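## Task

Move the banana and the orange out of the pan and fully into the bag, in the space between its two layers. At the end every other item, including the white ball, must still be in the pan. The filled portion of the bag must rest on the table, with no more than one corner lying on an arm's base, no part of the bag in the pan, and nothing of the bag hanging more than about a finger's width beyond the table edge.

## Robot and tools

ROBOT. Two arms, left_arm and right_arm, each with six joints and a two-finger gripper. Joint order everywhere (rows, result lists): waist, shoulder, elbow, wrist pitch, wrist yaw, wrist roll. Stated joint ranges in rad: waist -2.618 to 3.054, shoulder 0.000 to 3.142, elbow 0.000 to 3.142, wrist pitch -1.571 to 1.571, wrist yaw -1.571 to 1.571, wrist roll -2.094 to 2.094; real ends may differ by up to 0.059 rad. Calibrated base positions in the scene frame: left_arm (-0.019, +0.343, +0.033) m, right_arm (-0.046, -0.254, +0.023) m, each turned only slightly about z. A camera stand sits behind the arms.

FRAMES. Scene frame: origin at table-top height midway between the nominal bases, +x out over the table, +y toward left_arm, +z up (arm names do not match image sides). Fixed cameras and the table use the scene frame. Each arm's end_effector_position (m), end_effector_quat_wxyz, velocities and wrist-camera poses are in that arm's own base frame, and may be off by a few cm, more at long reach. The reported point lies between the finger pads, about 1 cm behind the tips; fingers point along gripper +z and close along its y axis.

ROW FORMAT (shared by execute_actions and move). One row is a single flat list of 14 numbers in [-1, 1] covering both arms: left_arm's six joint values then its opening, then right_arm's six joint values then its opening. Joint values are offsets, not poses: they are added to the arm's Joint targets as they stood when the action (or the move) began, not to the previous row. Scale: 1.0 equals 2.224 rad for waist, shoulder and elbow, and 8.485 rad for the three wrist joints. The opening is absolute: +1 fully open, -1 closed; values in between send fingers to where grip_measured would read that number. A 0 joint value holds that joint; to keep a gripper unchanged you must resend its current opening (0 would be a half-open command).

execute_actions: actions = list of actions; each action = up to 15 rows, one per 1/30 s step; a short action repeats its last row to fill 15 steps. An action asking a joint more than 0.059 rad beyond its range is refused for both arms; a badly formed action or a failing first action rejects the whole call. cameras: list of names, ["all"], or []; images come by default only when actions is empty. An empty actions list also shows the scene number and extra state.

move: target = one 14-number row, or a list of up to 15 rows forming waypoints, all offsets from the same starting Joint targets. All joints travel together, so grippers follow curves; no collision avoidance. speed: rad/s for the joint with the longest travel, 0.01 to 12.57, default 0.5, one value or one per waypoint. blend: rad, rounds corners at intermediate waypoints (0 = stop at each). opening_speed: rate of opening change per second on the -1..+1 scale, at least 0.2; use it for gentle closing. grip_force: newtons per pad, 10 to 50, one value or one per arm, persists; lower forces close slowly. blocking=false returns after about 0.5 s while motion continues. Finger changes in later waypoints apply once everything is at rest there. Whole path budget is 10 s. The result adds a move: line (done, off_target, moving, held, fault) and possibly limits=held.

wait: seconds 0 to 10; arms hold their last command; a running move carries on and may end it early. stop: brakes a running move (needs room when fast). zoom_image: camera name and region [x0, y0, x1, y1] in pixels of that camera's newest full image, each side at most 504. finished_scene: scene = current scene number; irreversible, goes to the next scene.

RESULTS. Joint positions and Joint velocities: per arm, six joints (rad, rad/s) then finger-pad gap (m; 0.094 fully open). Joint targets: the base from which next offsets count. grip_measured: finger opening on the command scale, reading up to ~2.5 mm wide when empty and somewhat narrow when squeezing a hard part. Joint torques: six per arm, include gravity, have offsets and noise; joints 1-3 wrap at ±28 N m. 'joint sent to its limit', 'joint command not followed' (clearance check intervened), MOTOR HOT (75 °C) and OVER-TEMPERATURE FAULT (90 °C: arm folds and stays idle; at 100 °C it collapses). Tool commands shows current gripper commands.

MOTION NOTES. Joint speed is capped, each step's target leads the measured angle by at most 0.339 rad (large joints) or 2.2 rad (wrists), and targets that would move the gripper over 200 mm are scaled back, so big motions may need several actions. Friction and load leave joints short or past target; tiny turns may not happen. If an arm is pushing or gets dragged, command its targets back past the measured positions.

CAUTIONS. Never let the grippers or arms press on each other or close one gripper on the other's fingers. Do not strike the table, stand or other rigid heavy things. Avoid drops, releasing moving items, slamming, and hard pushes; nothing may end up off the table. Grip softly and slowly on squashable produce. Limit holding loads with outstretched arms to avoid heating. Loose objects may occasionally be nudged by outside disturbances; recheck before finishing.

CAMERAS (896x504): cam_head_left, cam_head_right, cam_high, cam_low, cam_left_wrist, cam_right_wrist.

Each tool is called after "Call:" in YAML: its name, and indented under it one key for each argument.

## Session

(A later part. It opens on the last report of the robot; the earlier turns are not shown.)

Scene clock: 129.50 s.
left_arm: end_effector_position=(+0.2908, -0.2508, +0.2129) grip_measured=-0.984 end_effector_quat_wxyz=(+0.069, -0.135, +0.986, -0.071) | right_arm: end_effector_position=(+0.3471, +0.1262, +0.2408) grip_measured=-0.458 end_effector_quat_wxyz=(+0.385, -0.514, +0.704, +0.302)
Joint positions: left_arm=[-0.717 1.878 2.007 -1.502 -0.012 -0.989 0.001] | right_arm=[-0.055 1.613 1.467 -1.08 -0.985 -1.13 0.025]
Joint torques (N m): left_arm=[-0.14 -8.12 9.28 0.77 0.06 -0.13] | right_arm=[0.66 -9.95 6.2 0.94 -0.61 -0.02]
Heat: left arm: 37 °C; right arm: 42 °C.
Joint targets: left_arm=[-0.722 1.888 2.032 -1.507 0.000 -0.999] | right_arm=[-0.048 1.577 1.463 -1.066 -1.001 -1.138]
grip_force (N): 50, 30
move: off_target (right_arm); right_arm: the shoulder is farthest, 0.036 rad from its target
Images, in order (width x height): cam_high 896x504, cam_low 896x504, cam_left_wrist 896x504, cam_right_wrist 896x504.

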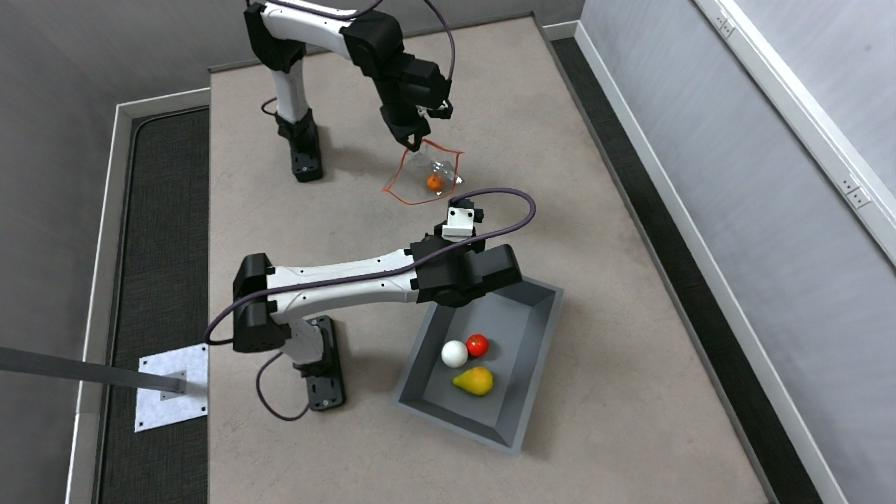

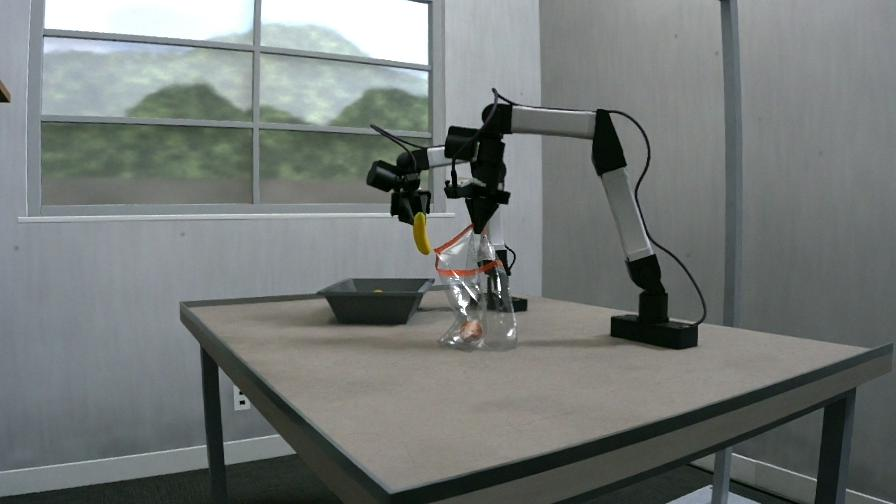

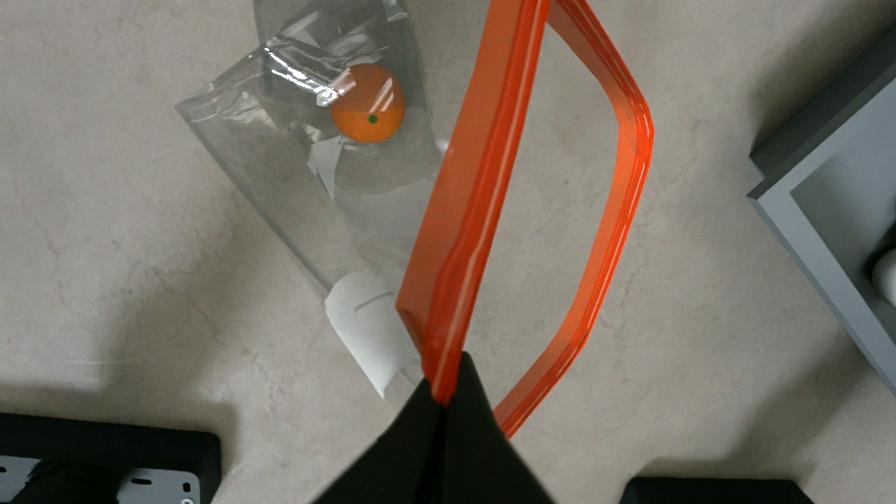

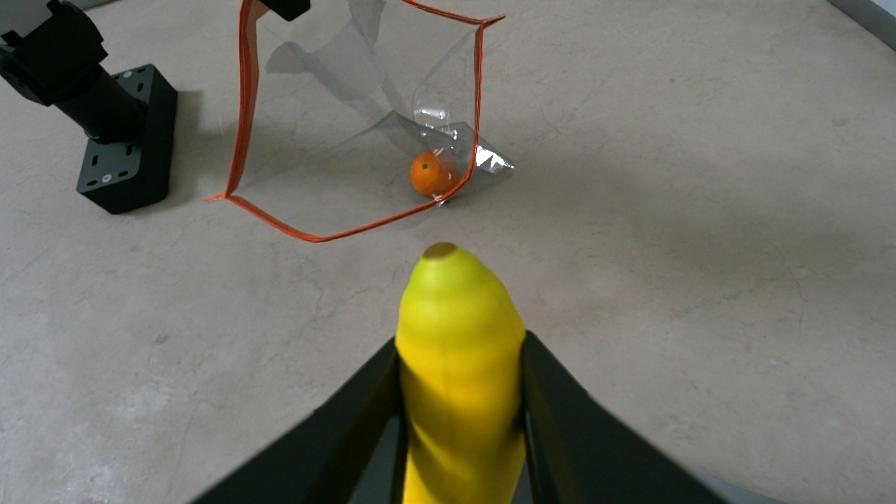

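Call:
move:
  target:
    - [0,0,0,0,0,0,-1,-0.0351,-0.1043,-0.2621,0.125,-0.0354,0.0771,-0.6]
    - [0,0,0,0,0,0,-1,0.1673,0.0621,-0.0868,0.1229,-0.0354,0.0771,-0.6]
  speed: [0.6,0.3]
  blend: [0.05,0]
  cameras: ["cam_right_wrist","cam_low","cam_left_wrist"]

Call:
zoom_image:
  camera: "cam_low"
  region: [350, 170, 560, 360]

Scene clock: 134.53 s.
left_arm: end_effector_position=(+0.2908, -0.2508, +0.2129) grip_measured=-0.984 end_effector_quat_wxyz=(+0.069, -0.135, +0.986, -0.071) | right_arm: end_effector_position=(+0.3346, +0.2880, +0.2607) grip_measured=-0.458 end_effector_quat_wxyz=(-0.452, +0.554, -0.508, -0.480)
Joint positions: left_arm=[-0.717 1.878 2.007 -1.502 -0.012 -0.989 0.001] | right_arm=[0.322 1.705 1.239 -0.029 -1.29 -0.491 0.025]
Joint torques (N m): left_arm=[-0.17 -8.1 9.29 0.77 0.07 -0.14] | right_arm=[0.2 -7.17 9.99 1.45 -0.38 0.11]
Heat: left arm: 37 °C; right arm: 41 °C.
Joint targets: left_arm=[-0.722 1.888 2.032 -1.507 0.000 -0.999] | right_arm=[0.324 1.715 1.270 -0.023 -1.301 -0.484]
grip_force (N): 50, 30
move: done
Images, in order (width x height): cam_low 896x504, cam_left_wrist 896x504, cam_right_wrist 896x504.

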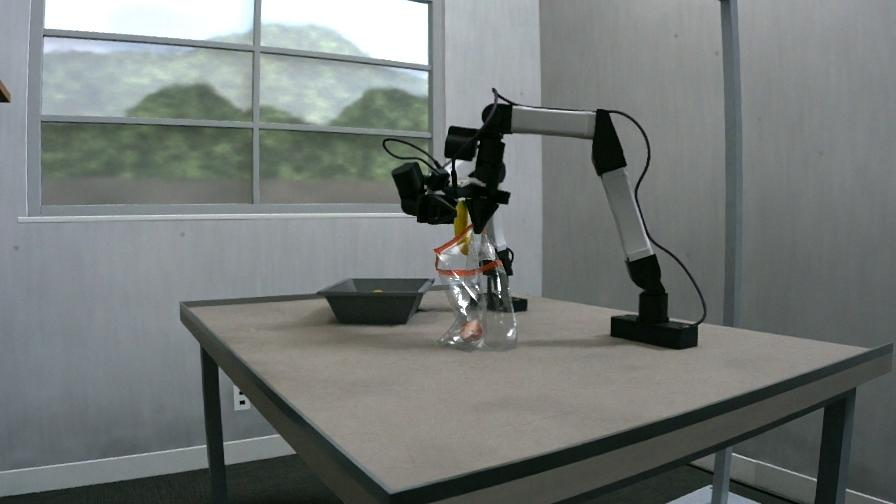

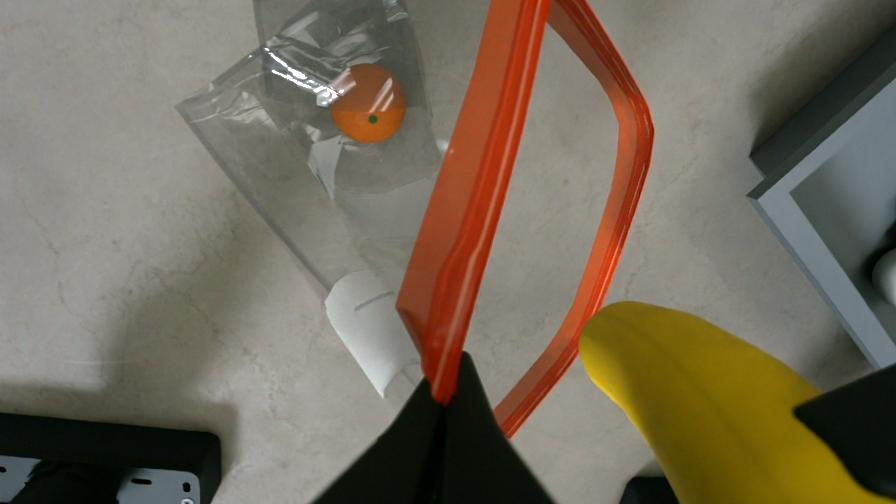

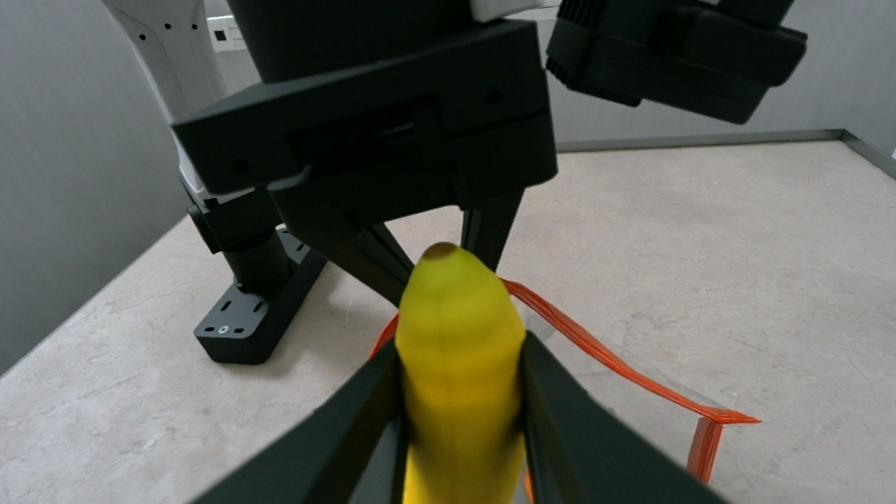

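Scaled by 2.400 from the camera's 896x504 image, which has a finer 1280x720 frame.

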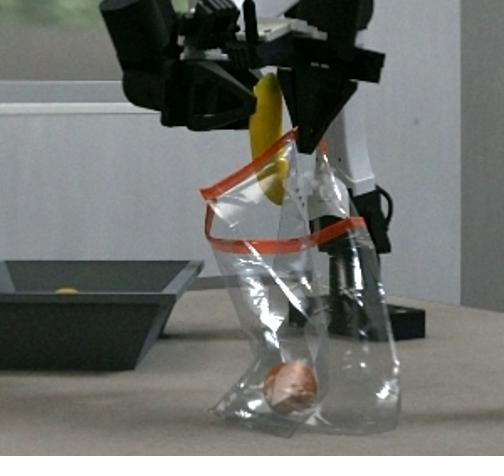

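Call:
move:
  target: [0,0,0,0,0,0,-1,-0.0058,0.0652,0.0809,-0.0052,0,0,-0.6]
  speed: 0.3
  cameras: ["cam_right_wrist","cam_low","cam_left_wrist"]

Call:
zoom_image:
  camera: "cam_low"
  region: [350, 170, 560, 360]

Scene clock: 136.43 s.
left_arm: end_effector_position=(+0.2908, -0.2508, +0.2129) grip_measured=-0.984 end_effector_quat_wxyz=(+0.069, -0.135, +0.986, -0.071) | right_arm: end_effector_position=(+0.3725, +0.2988, +0.2617) grip_measured=-0.458 end_effector_quat_wxyz=(-0.451, +0.553, -0.510, -0.480)
Joint positions: left_arm=[-0.717 1.878 2.007 -1.502 -0.012 -0.989 0.001] | right_arm=[0.318 1.848 1.419 -0.068 -1.291 -0.491 0.025]
Joint torques (N m): left_arm=[-0.13 -8.12 9.29 0.76 0.06 -0.13] | right_arm=[-0.69 -8.38 10.02 1.37 -0.38 0.12]
Heat: left arm: 37 °C; right arm: 41 °C.
Joint targets: left_arm=[-0.722 1.888 2.032 -1.507 0.000 -0.999] | right_arm=[0.311 1.860 1.450 -0.067 -1.301 -0.484]
grip_force (N): 50, 30
move: done
Images, in order (width x height): cam_low 896x504, cam_left_wrist 896x504, cam_right_wrist 896x504.

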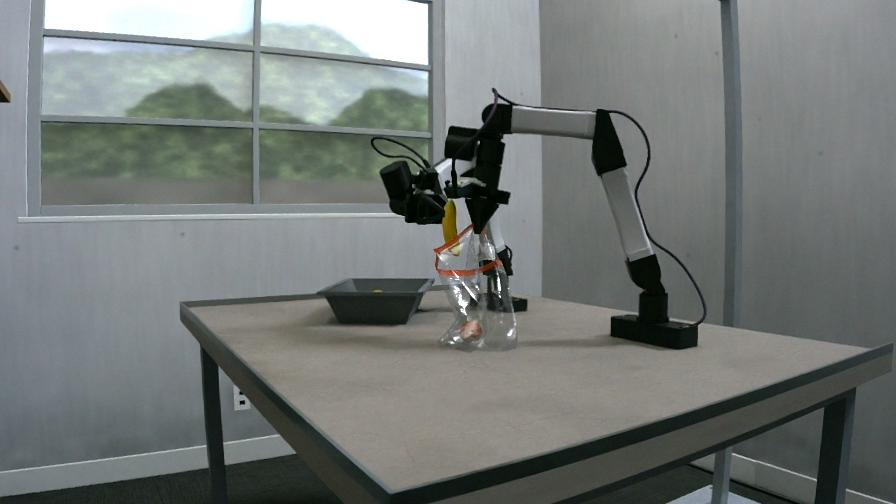

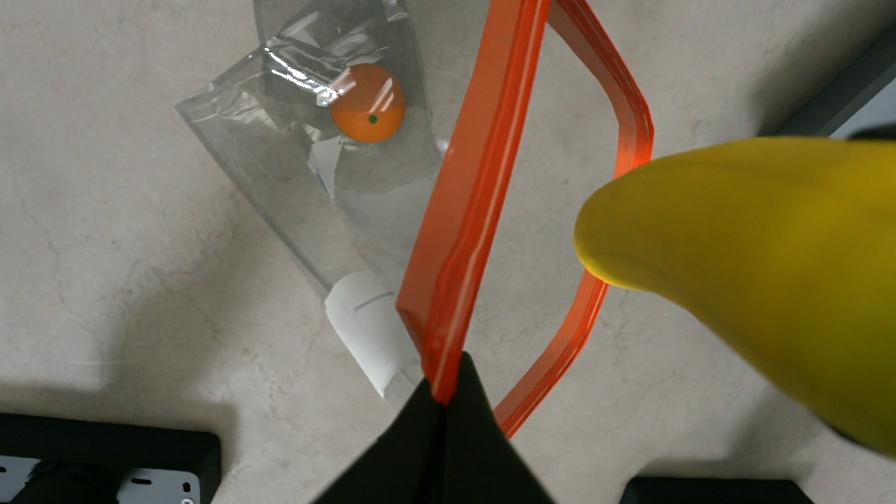

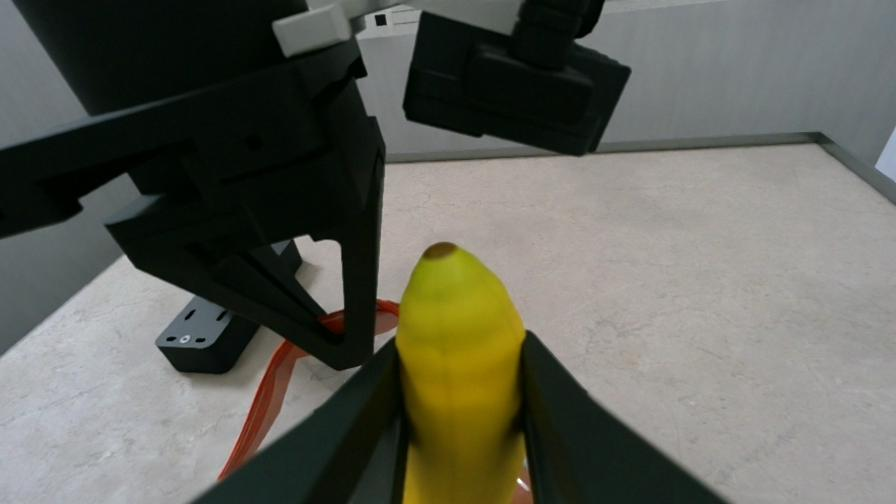

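Scaled by 2.400 from the camera's 896x504 image, which has a finer 1280x720 frame.

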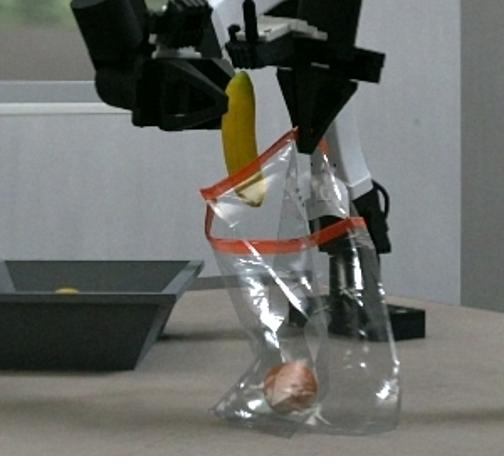

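Call:
move:
  target:
    - [0,0,0,0,0,0,-1,0,0.0421,-0.085,0.0332,0,0,-0.6]
    - [0,0,0,0,0,0,-1,0,0.0778,-0.1147,0.0504,0,0,-0.6]
  speed: 0.25
  blend: 0.03
  cameras: ["cam_right_wrist","cam_low","cam_left_wrist"]

Call:
zoom_image:
  camera: "cam_low"
  region: [350, 170, 560, 360]

Scene clock: 139.23 s.
left_arm: end_effector_position=(+0.2908, -0.2508, +0.2129) grip_measured=-0.984 end_effector_quat_wxyz=(+0.069, -0.135, +0.986, -0.071) | right_arm: end_effector_position=(+0.3782, +0.3007, +0.1541) grip_measured=-0.458 end_effector_quat_wxyz=(-0.455, +0.555, -0.507, -0.478)
Joint positions: left_arm=[-0.717 1.878 2.007 -1.502 -0.012 -0.989 0.001] | right_arm=[0.318 2.024 1.196 0.342 -1.291 -0.491 0.025]
Joint torques (N m): left_arm=[-0.13 -8.1 9.29 0.77 0.05 -0.12] | right_arm=[-0.7 -9.16 6.12 1.58 -0.38 0.11]
Heat: left arm: 37 °C; right arm: 41 °C.
Joint targets: left_arm=[-0.722 1.888 2.032 -1.507 0.000 -0.999] | right_arm=[0.311 2.033 1.195 0.361 -1.301 -0.484]
grip_force (N): 50, 30
move: done
Images, in order (width x height): cam_low 896x504, cam_left_wrist 896x504, cam_right_wrist 896x504.

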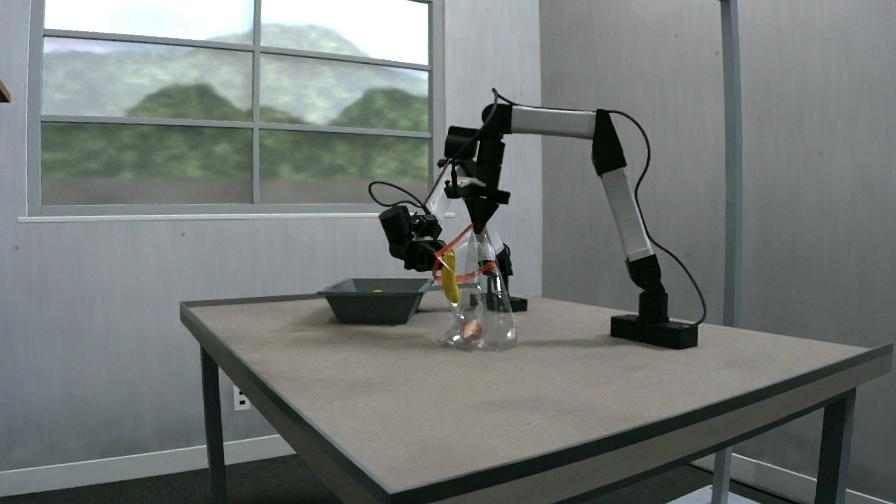

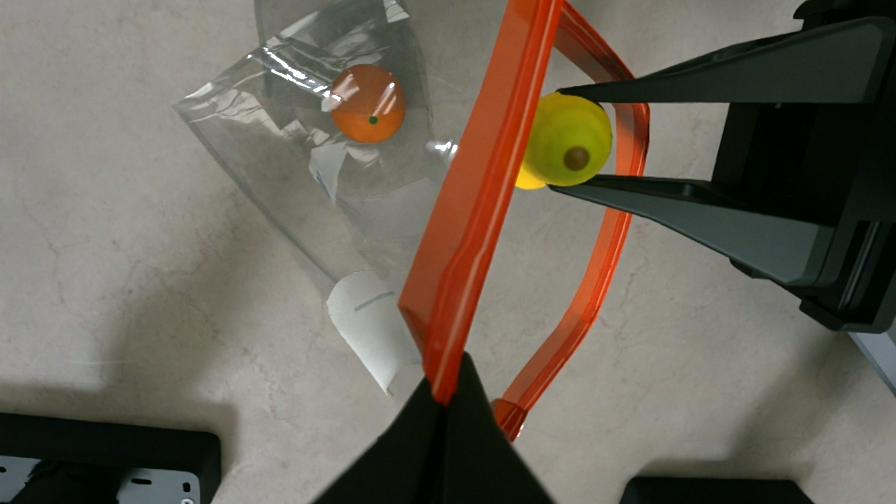

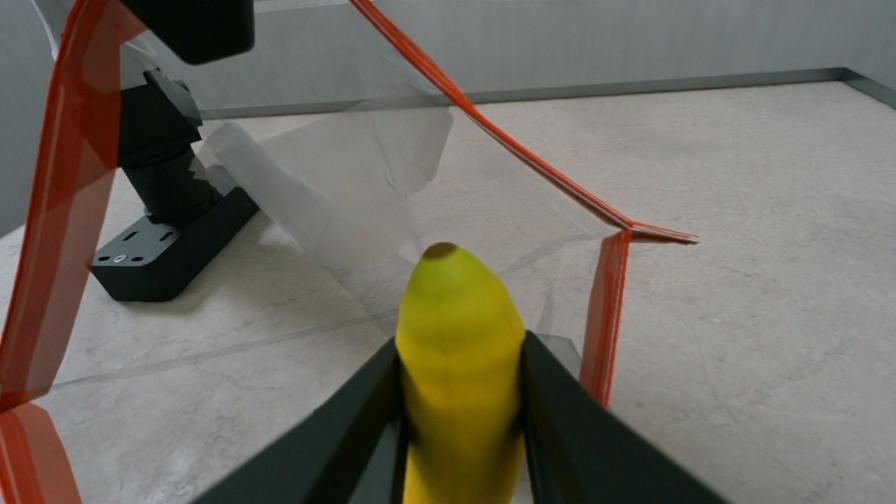

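Scaled by 2.400 from the camera's 896x504 image, which has a finer 1280x720 frame.

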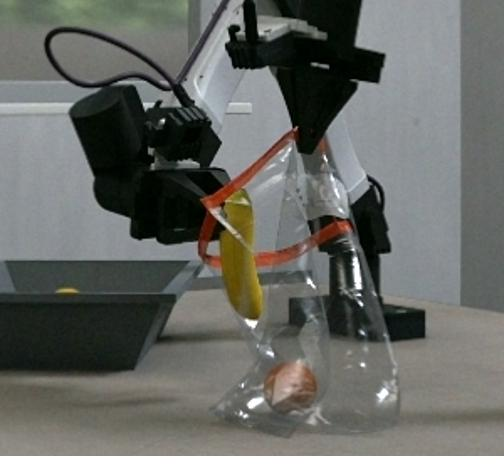

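Call:
move:
  target:
    - [0,0,0,0,0,0,-1,0,0.018,-0.0135,0.0083,0,0,-0.6]
    - [0,0,0,0,0,0,-1,0,0.018,-0.0135,0.0083,0,0,0.05]
  speed: 0.2
  opening_speed: 0.5
  cameras: ["cam_right_wrist","cam_low","cam_left_wrist"]

Call:
zoom_image:
  camera: "cam_low"
  region: [350, 170, 560, 360]

Scene clock: 142.17 s.
left_arm: end_effector_position=(+0.2908, -0.2508, +0.2129) grip_measured=-0.984 end_effector_quat_wxyz=(+0.069, -0.135, +0.986, -0.071) | right_arm: end_effector_position=(+0.3776, +0.3005, +0.1363) grip_measured=+0.049 end_effector_quat_wxyz=(-0.457, +0.555, -0.505, -0.477)
Joint positions: left_arm=[-0.717 1.878 2.007 -1.502 -0.012 -0.989 0.001] | right_arm=[0.318 2.062 1.167 0.413 -1.291 -0.491 0.049]
Joint torques (N m): left_arm=[-0.14 -8.08 9.31 0.77 0.05 -0.14] | right_arm=[-0.68 -9.09 5.82 1.58 -0.37 0.11]
Heat: left arm: 37 °C; right arm: 41 °C.
Joint targets: left_arm=[-0.722 1.888 2.032 -1.507 0.000 -0.999] | right_arm=[0.311 2.073 1.165 0.431 -1.301 -0.484]
grip_force (N): 50, 30
move: done
Images, in order (width x height): cam_low 896x504, cam_left_wrist 896x504, cam_right_wrist 896x504.

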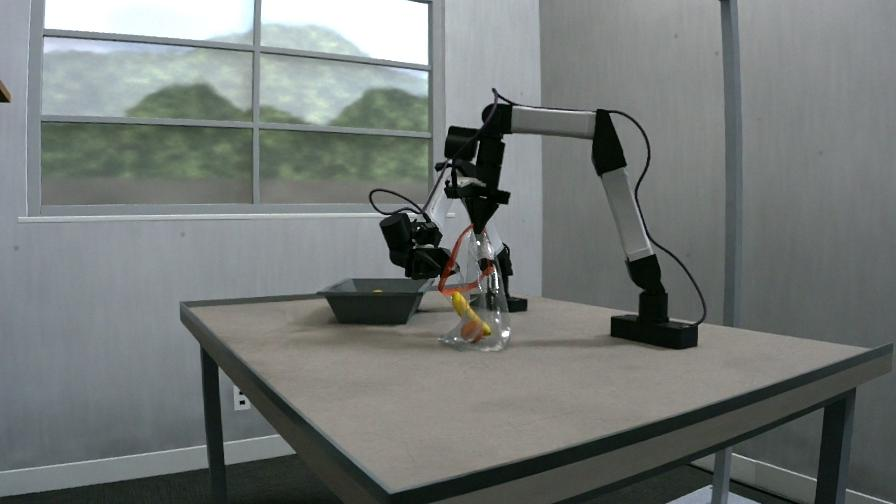

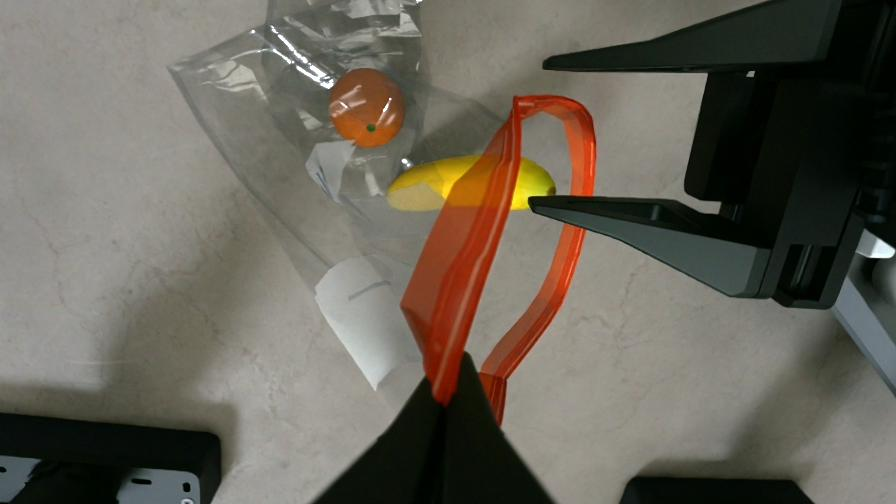

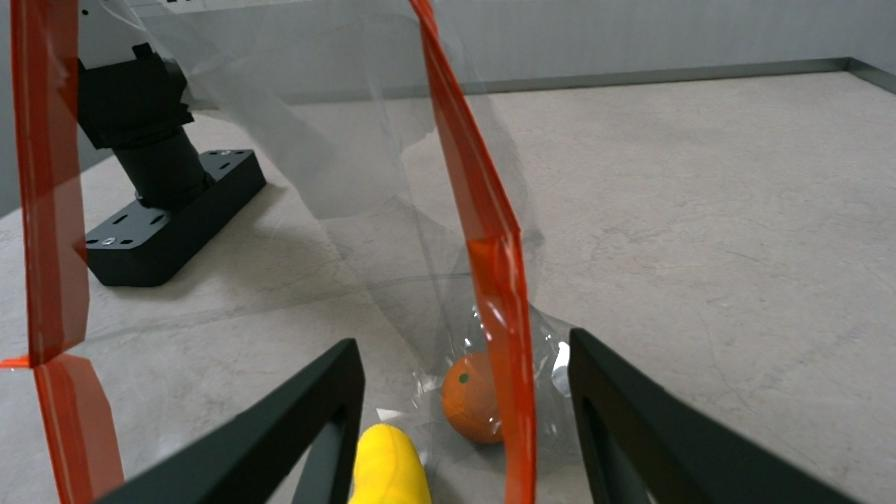

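Scaled by 2.400 from the camera's 896x504 image, which has a finer 1280x720 frame.

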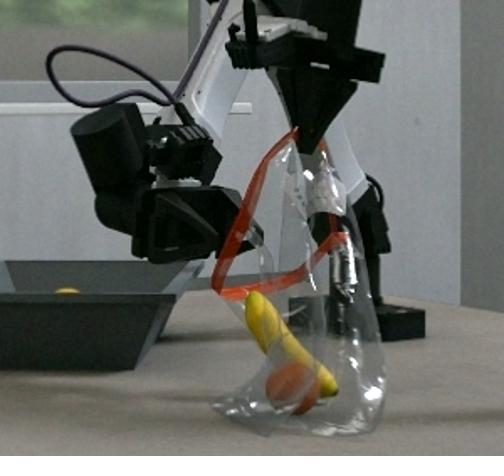

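Call:
move:
  target: [0,0,0,0,0,0,-1,-0.1815,-0.1718,-0.1978,0.0041,0,0,0.05]
  speed: 0.5
  cameras: ["cam_right_wrist","cam_low","cam_left_wrist","cam_head_left"]

Call:
zoom_image:
  camera: "cam_low"
  region: [350, 170, 560, 360]

Scene clock: 151.63 s.
left_arm: end_effector_position=(+0.2908, -0.2508, +0.2129) grip_measured=-0.984 end_effector_quat_wxyz=(+0.069, -0.135, +0.986, -0.071) | right_arm: end_effector_position=(+0.3612, +0.1359, +0.1384) grip_measured=+0.049 end_effector_quat_wxyz=(+0.525, -0.428, +0.623, +0.392)
Joint positions: left_arm=[-0.717 1.878 2.007 -1.502 -0.012 -0.989 0.001] | right_arm=[-0.089 1.724 0.729 0.448 -1.294 -0.49 0.049]
Joint torques (N m): left_arm=[-0.2 -8.09 9.31 0.77 0.06 -0.13] | right_arm=[-0.28 -9.76 5.23 1.55 -0.37 0.1]
Heat: left arm: 37 °C; right arm: 42 °C.
Joint targets: left_arm=[-0.722 1.888 2.032 -1.507 0.000 -0.999] | right_arm=[-0.093 1.691 0.725 0.466 -1.301 -0.484]
grip_force (N): 50, 30
move: done
Images, in order (width x height): cam_head_left 896x504, cam_low 896x504, cam_left_wrist 896x504, cam_right_wrist 896x504.

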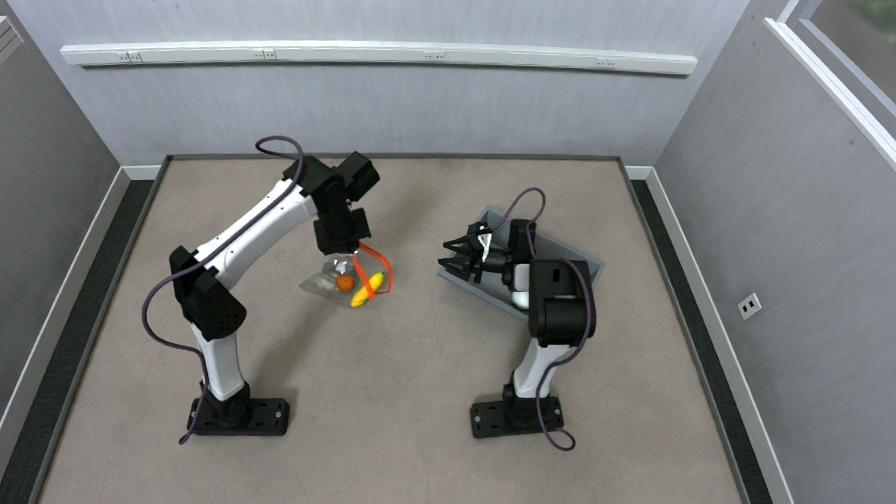

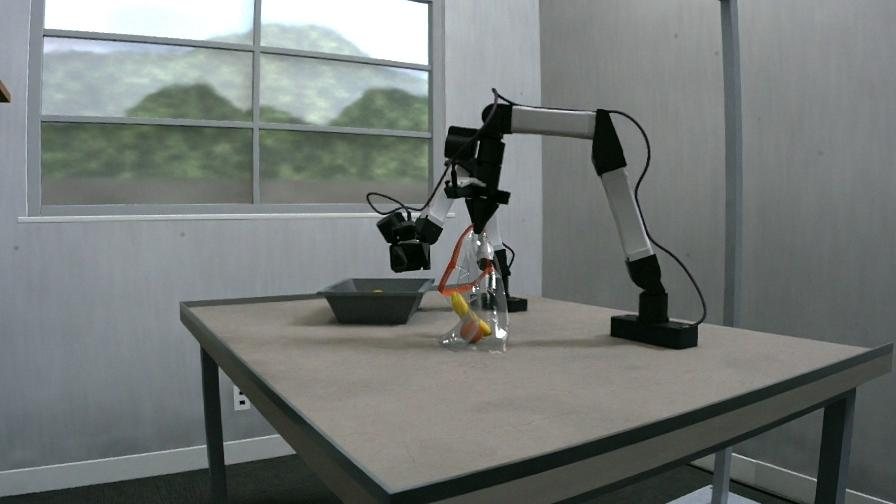

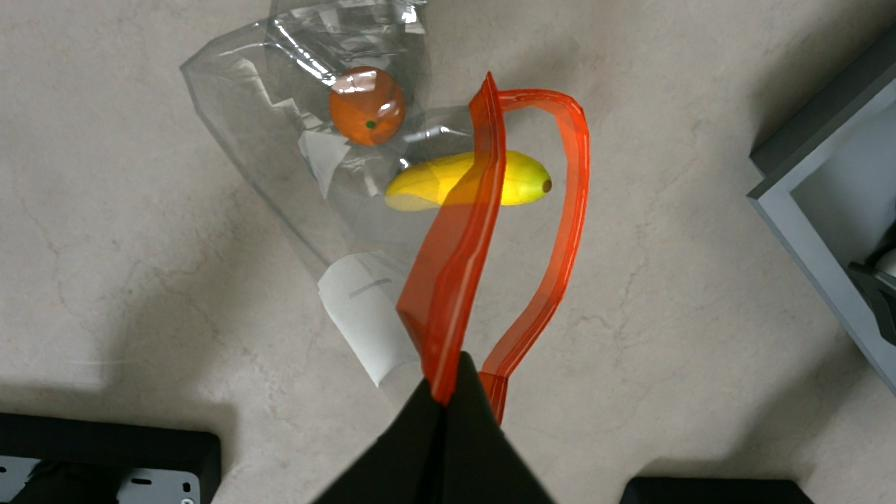

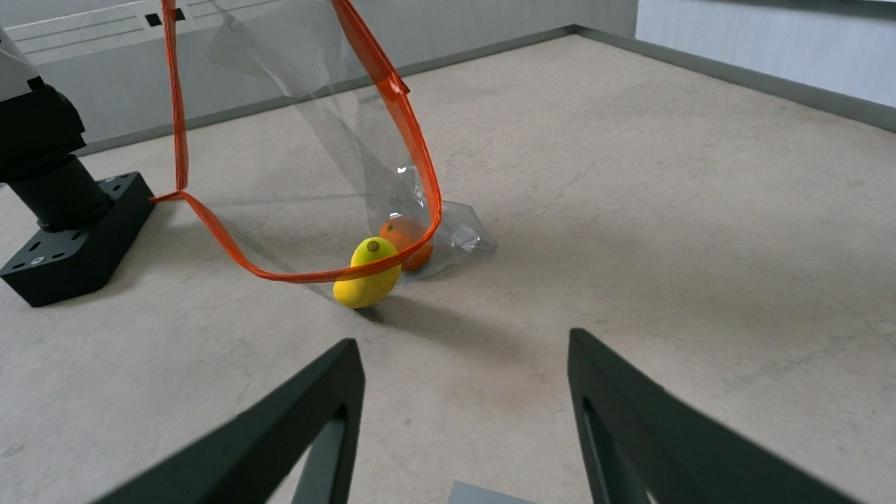

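Scaled by 2.400 from the camera's 896x504 image, which has a finer 1280x720 frame.

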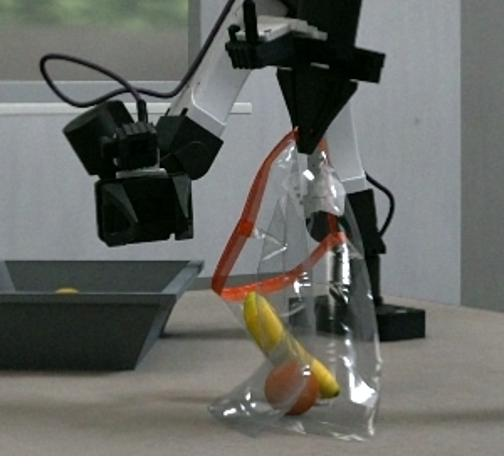

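Call:
move:
  target:
    - [0.0301,-0.0877,-0.0094,0.0223,0,0,-1,0,-0.4771,0.1416,-0.2329,0.1533,0.057,0.05]
    - [0.0594,-0.0787,-0.0292,0.0416,0,0.2002,-1,0,-0.4771,0.1416,-0.2329,0.1533,0.057,0.05]
  speed: [0.8,0.6]
  cameras: ["cam_low","cam_left_wrist","cam_head_left","cam_high"]

Call:
zoom_image:
  camera: "cam_low"
  region: [380, 140, 590, 360]

Scene clock: 159.53 s.
left_arm: end_effector_position=(+0.3592, -0.2418, +0.2993) grip_measured=-0.984 end_effector_quat_wxyz=(+0.324, +0.565, +0.758, +0.020) | right_arm: end_effector_position=(+0.1183, -0.0088, +0.1931) grip_measured=+0.049 end_effector_quat_wxyz=(+0.220, +0.038, +0.975, -0.006)
Joint positions: left_arm=[-0.596 1.719 1.976 -1.167 -0.01 0.688 0.001] | right_arm=[-0.089 0.634 1.017 -1.51 -0.01 -0.008 0.049]
Joint torques (N m): left_arm=[0.75 -8.23 6.38 1.91 0.12 0.03] | right_arm=[-0.35 1.18 7.9 1.12 0.06 0.13]
Heat: left arm: 37 °C; right arm: 40 °C.
Joint targets: left_arm=[-0.590 1.713 1.967 -1.154 0.000 0.699] | right_arm=[-0.093 0.630 1.040 -1.510 0.000 0.000]
grip_force (N): 50, 30
move: done
Images, in order (width x height): cam_head_left 896x504, cam_high 896x504, cam_low 896x504, cam_left_wrist 896x504.

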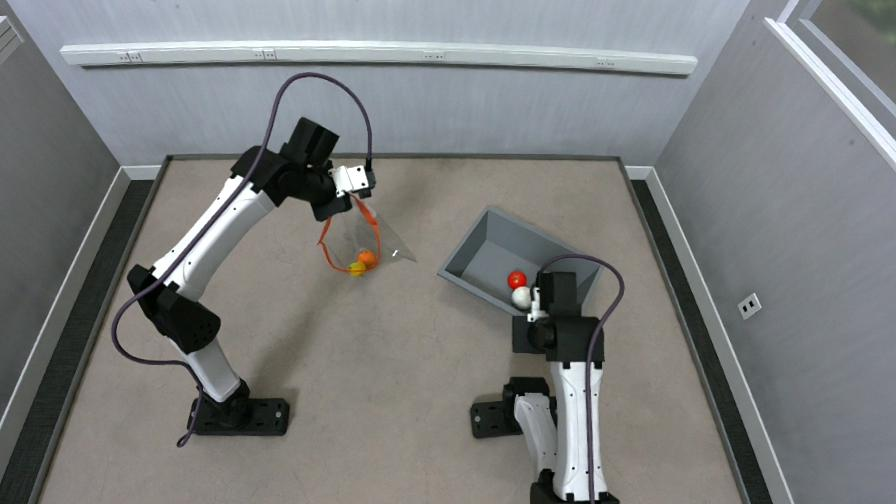

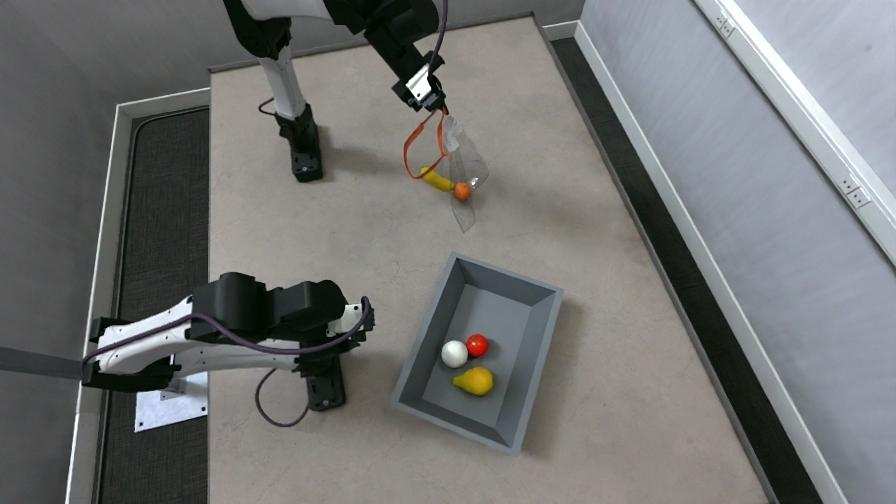

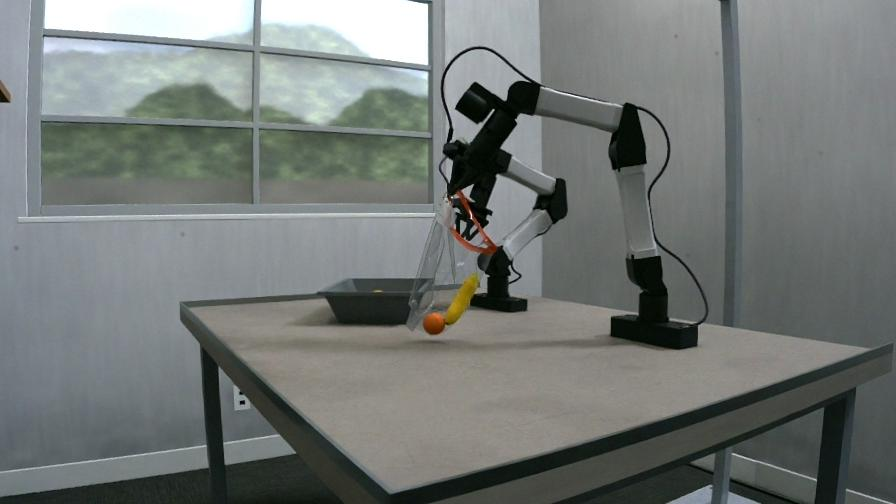

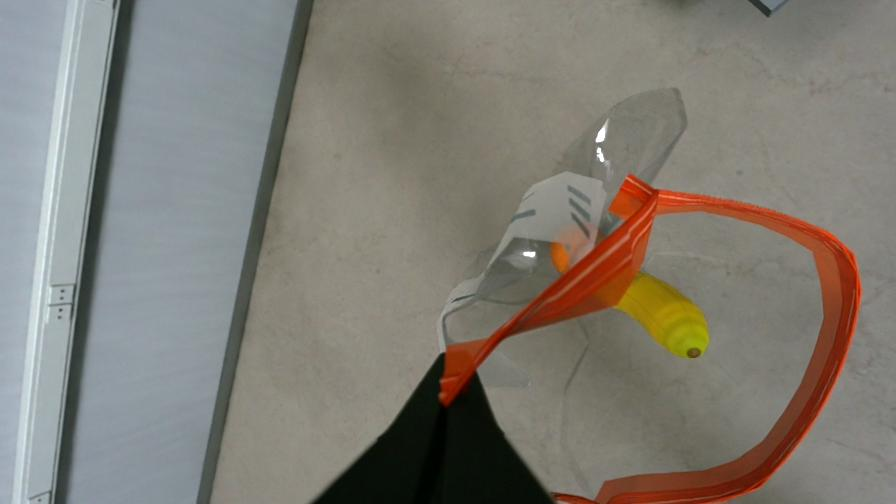

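Scaled by 2.291 from the camera's 896x504 image, which has a finer 1280x720 frame.

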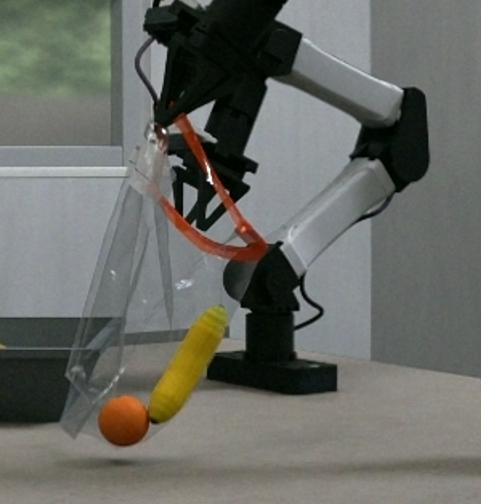

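Call:
move:
  target:
    - [-0.0062,-0.0513,-0.1574,0.0278,0,0,-1,0,0,0,0,0,0,0.05]
    - [-0.08,-0.1888,-0.4308,0.0516,0,0,-1,0,0,0,0,0,0,0.05]
    - [-0.1603,-0.1742,-0.6743,0.1075,0,0,-1,0,0,0,0,0,0,0.05]
  speed: [0.25,0.35,0.3]
  blend: [0.05,0.1,0]
  cameras: ["cam_low","cam_left_wrist","cam_head_left","cam_high"]

Call:
zoom_image:
  camera: "cam_high"
  region: [320, 60, 520, 240]

Call:
zoom_image:
  camera: "cam_head_left"
  region: [240, 180, 480, 380]

Scene clock: 165.77 s.
left_arm: end_effector_position=(+0.1642, -0.2218, +0.0062) grip_measured=-0.984 end_effector_quat_wxyz=(+0.236, +0.705, +0.668, -0.025) | right_arm: end_effector_position=(+0.1183, -0.0088, +0.1931) grip_measured=+0.049 end_effector_quat_wxyz=(+0.220, +0.038, +0.975, -0.006)
Joint positions: left_arm=[-0.94 1.317 0.475 -0.25 -0.01 0.688 0.001] | right_arm=[-0.089 0.634 1.017 -1.51 -0.01 -0.008 0.049]
Joint torques (N m): left_arm=[-0.24 -2.99 5.98 1.53 0.13 0.05] | right_arm=[-0.34 1.17 7.88 1.12 0.07 0.12]
Heat: left arm: 36 °C; right arm: 38 °C.
Joint targets: left_arm=[-0.946 1.326 0.467 -0.242 0.000 0.699] | right_arm=[-0.093 0.630 1.040 -1.510 0.000 0.000]
grip_force (N): 50, 30
move: done
Images, in order (width x height): cam_head_left 896x504, cam_high 896x504, cam_low 896x504, cam_left_wrist 896x504.

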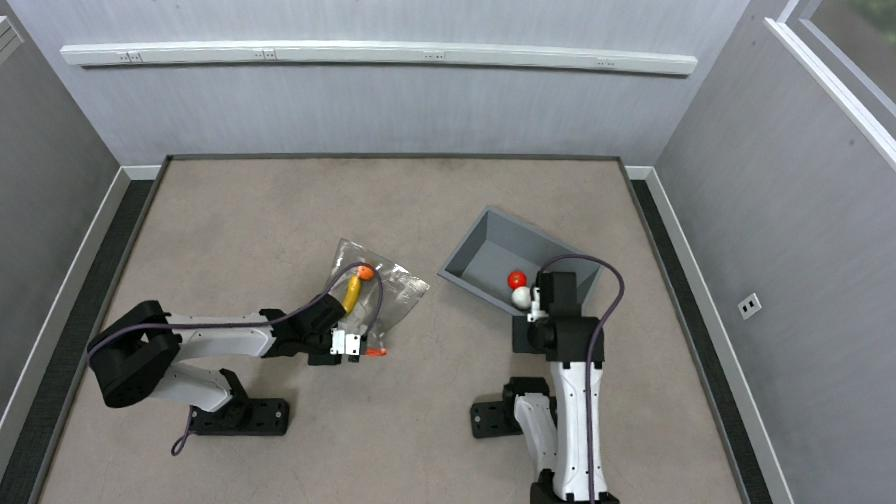

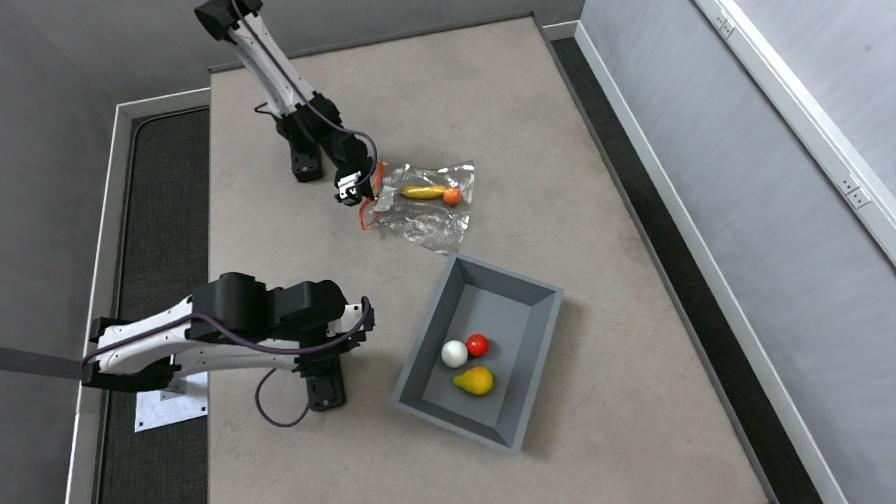

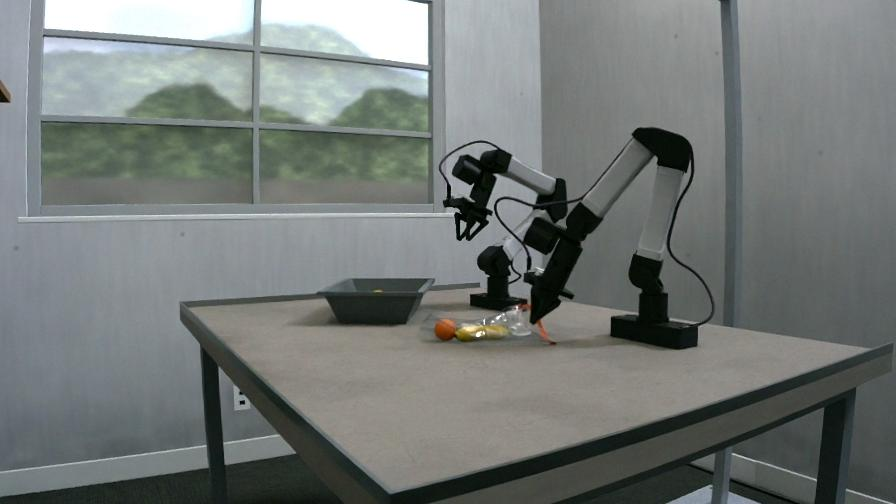

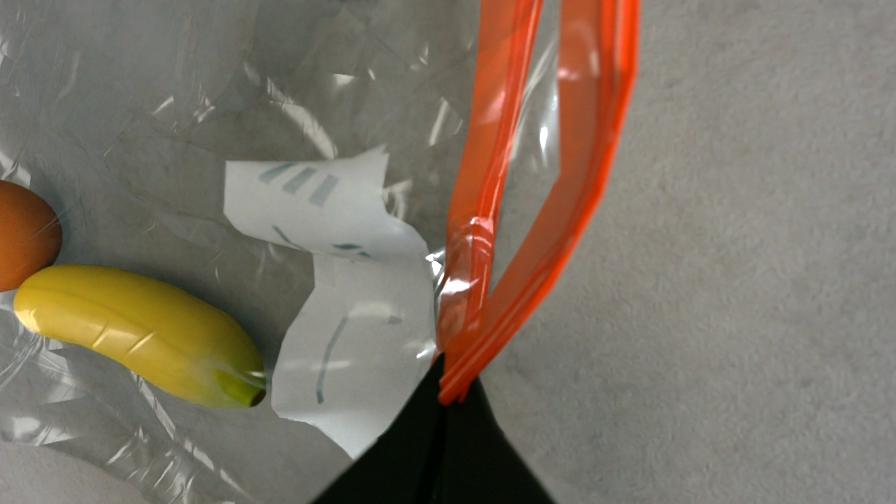

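Scaled by 2.520 from the camera's 896x504 image, which has a finer 1280x720 frame.

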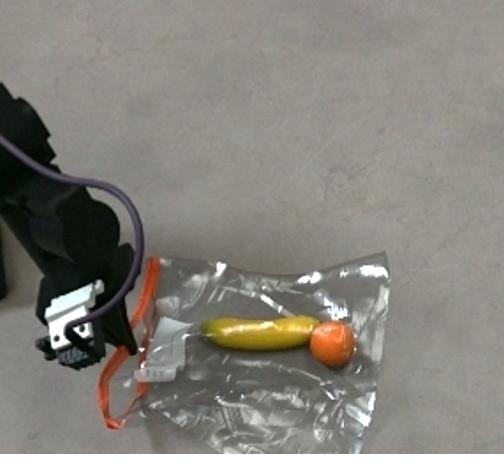

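Scaled by 2.100 from the camera's 896x504 image, which has a finer 1280x720 frame.

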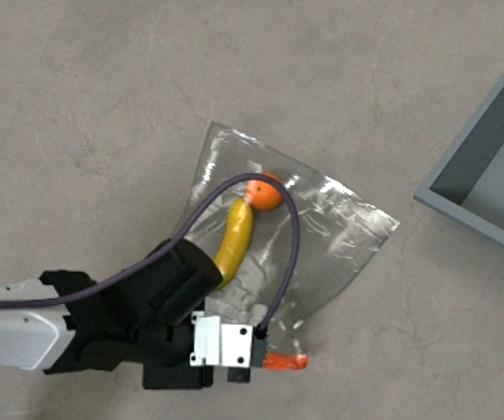

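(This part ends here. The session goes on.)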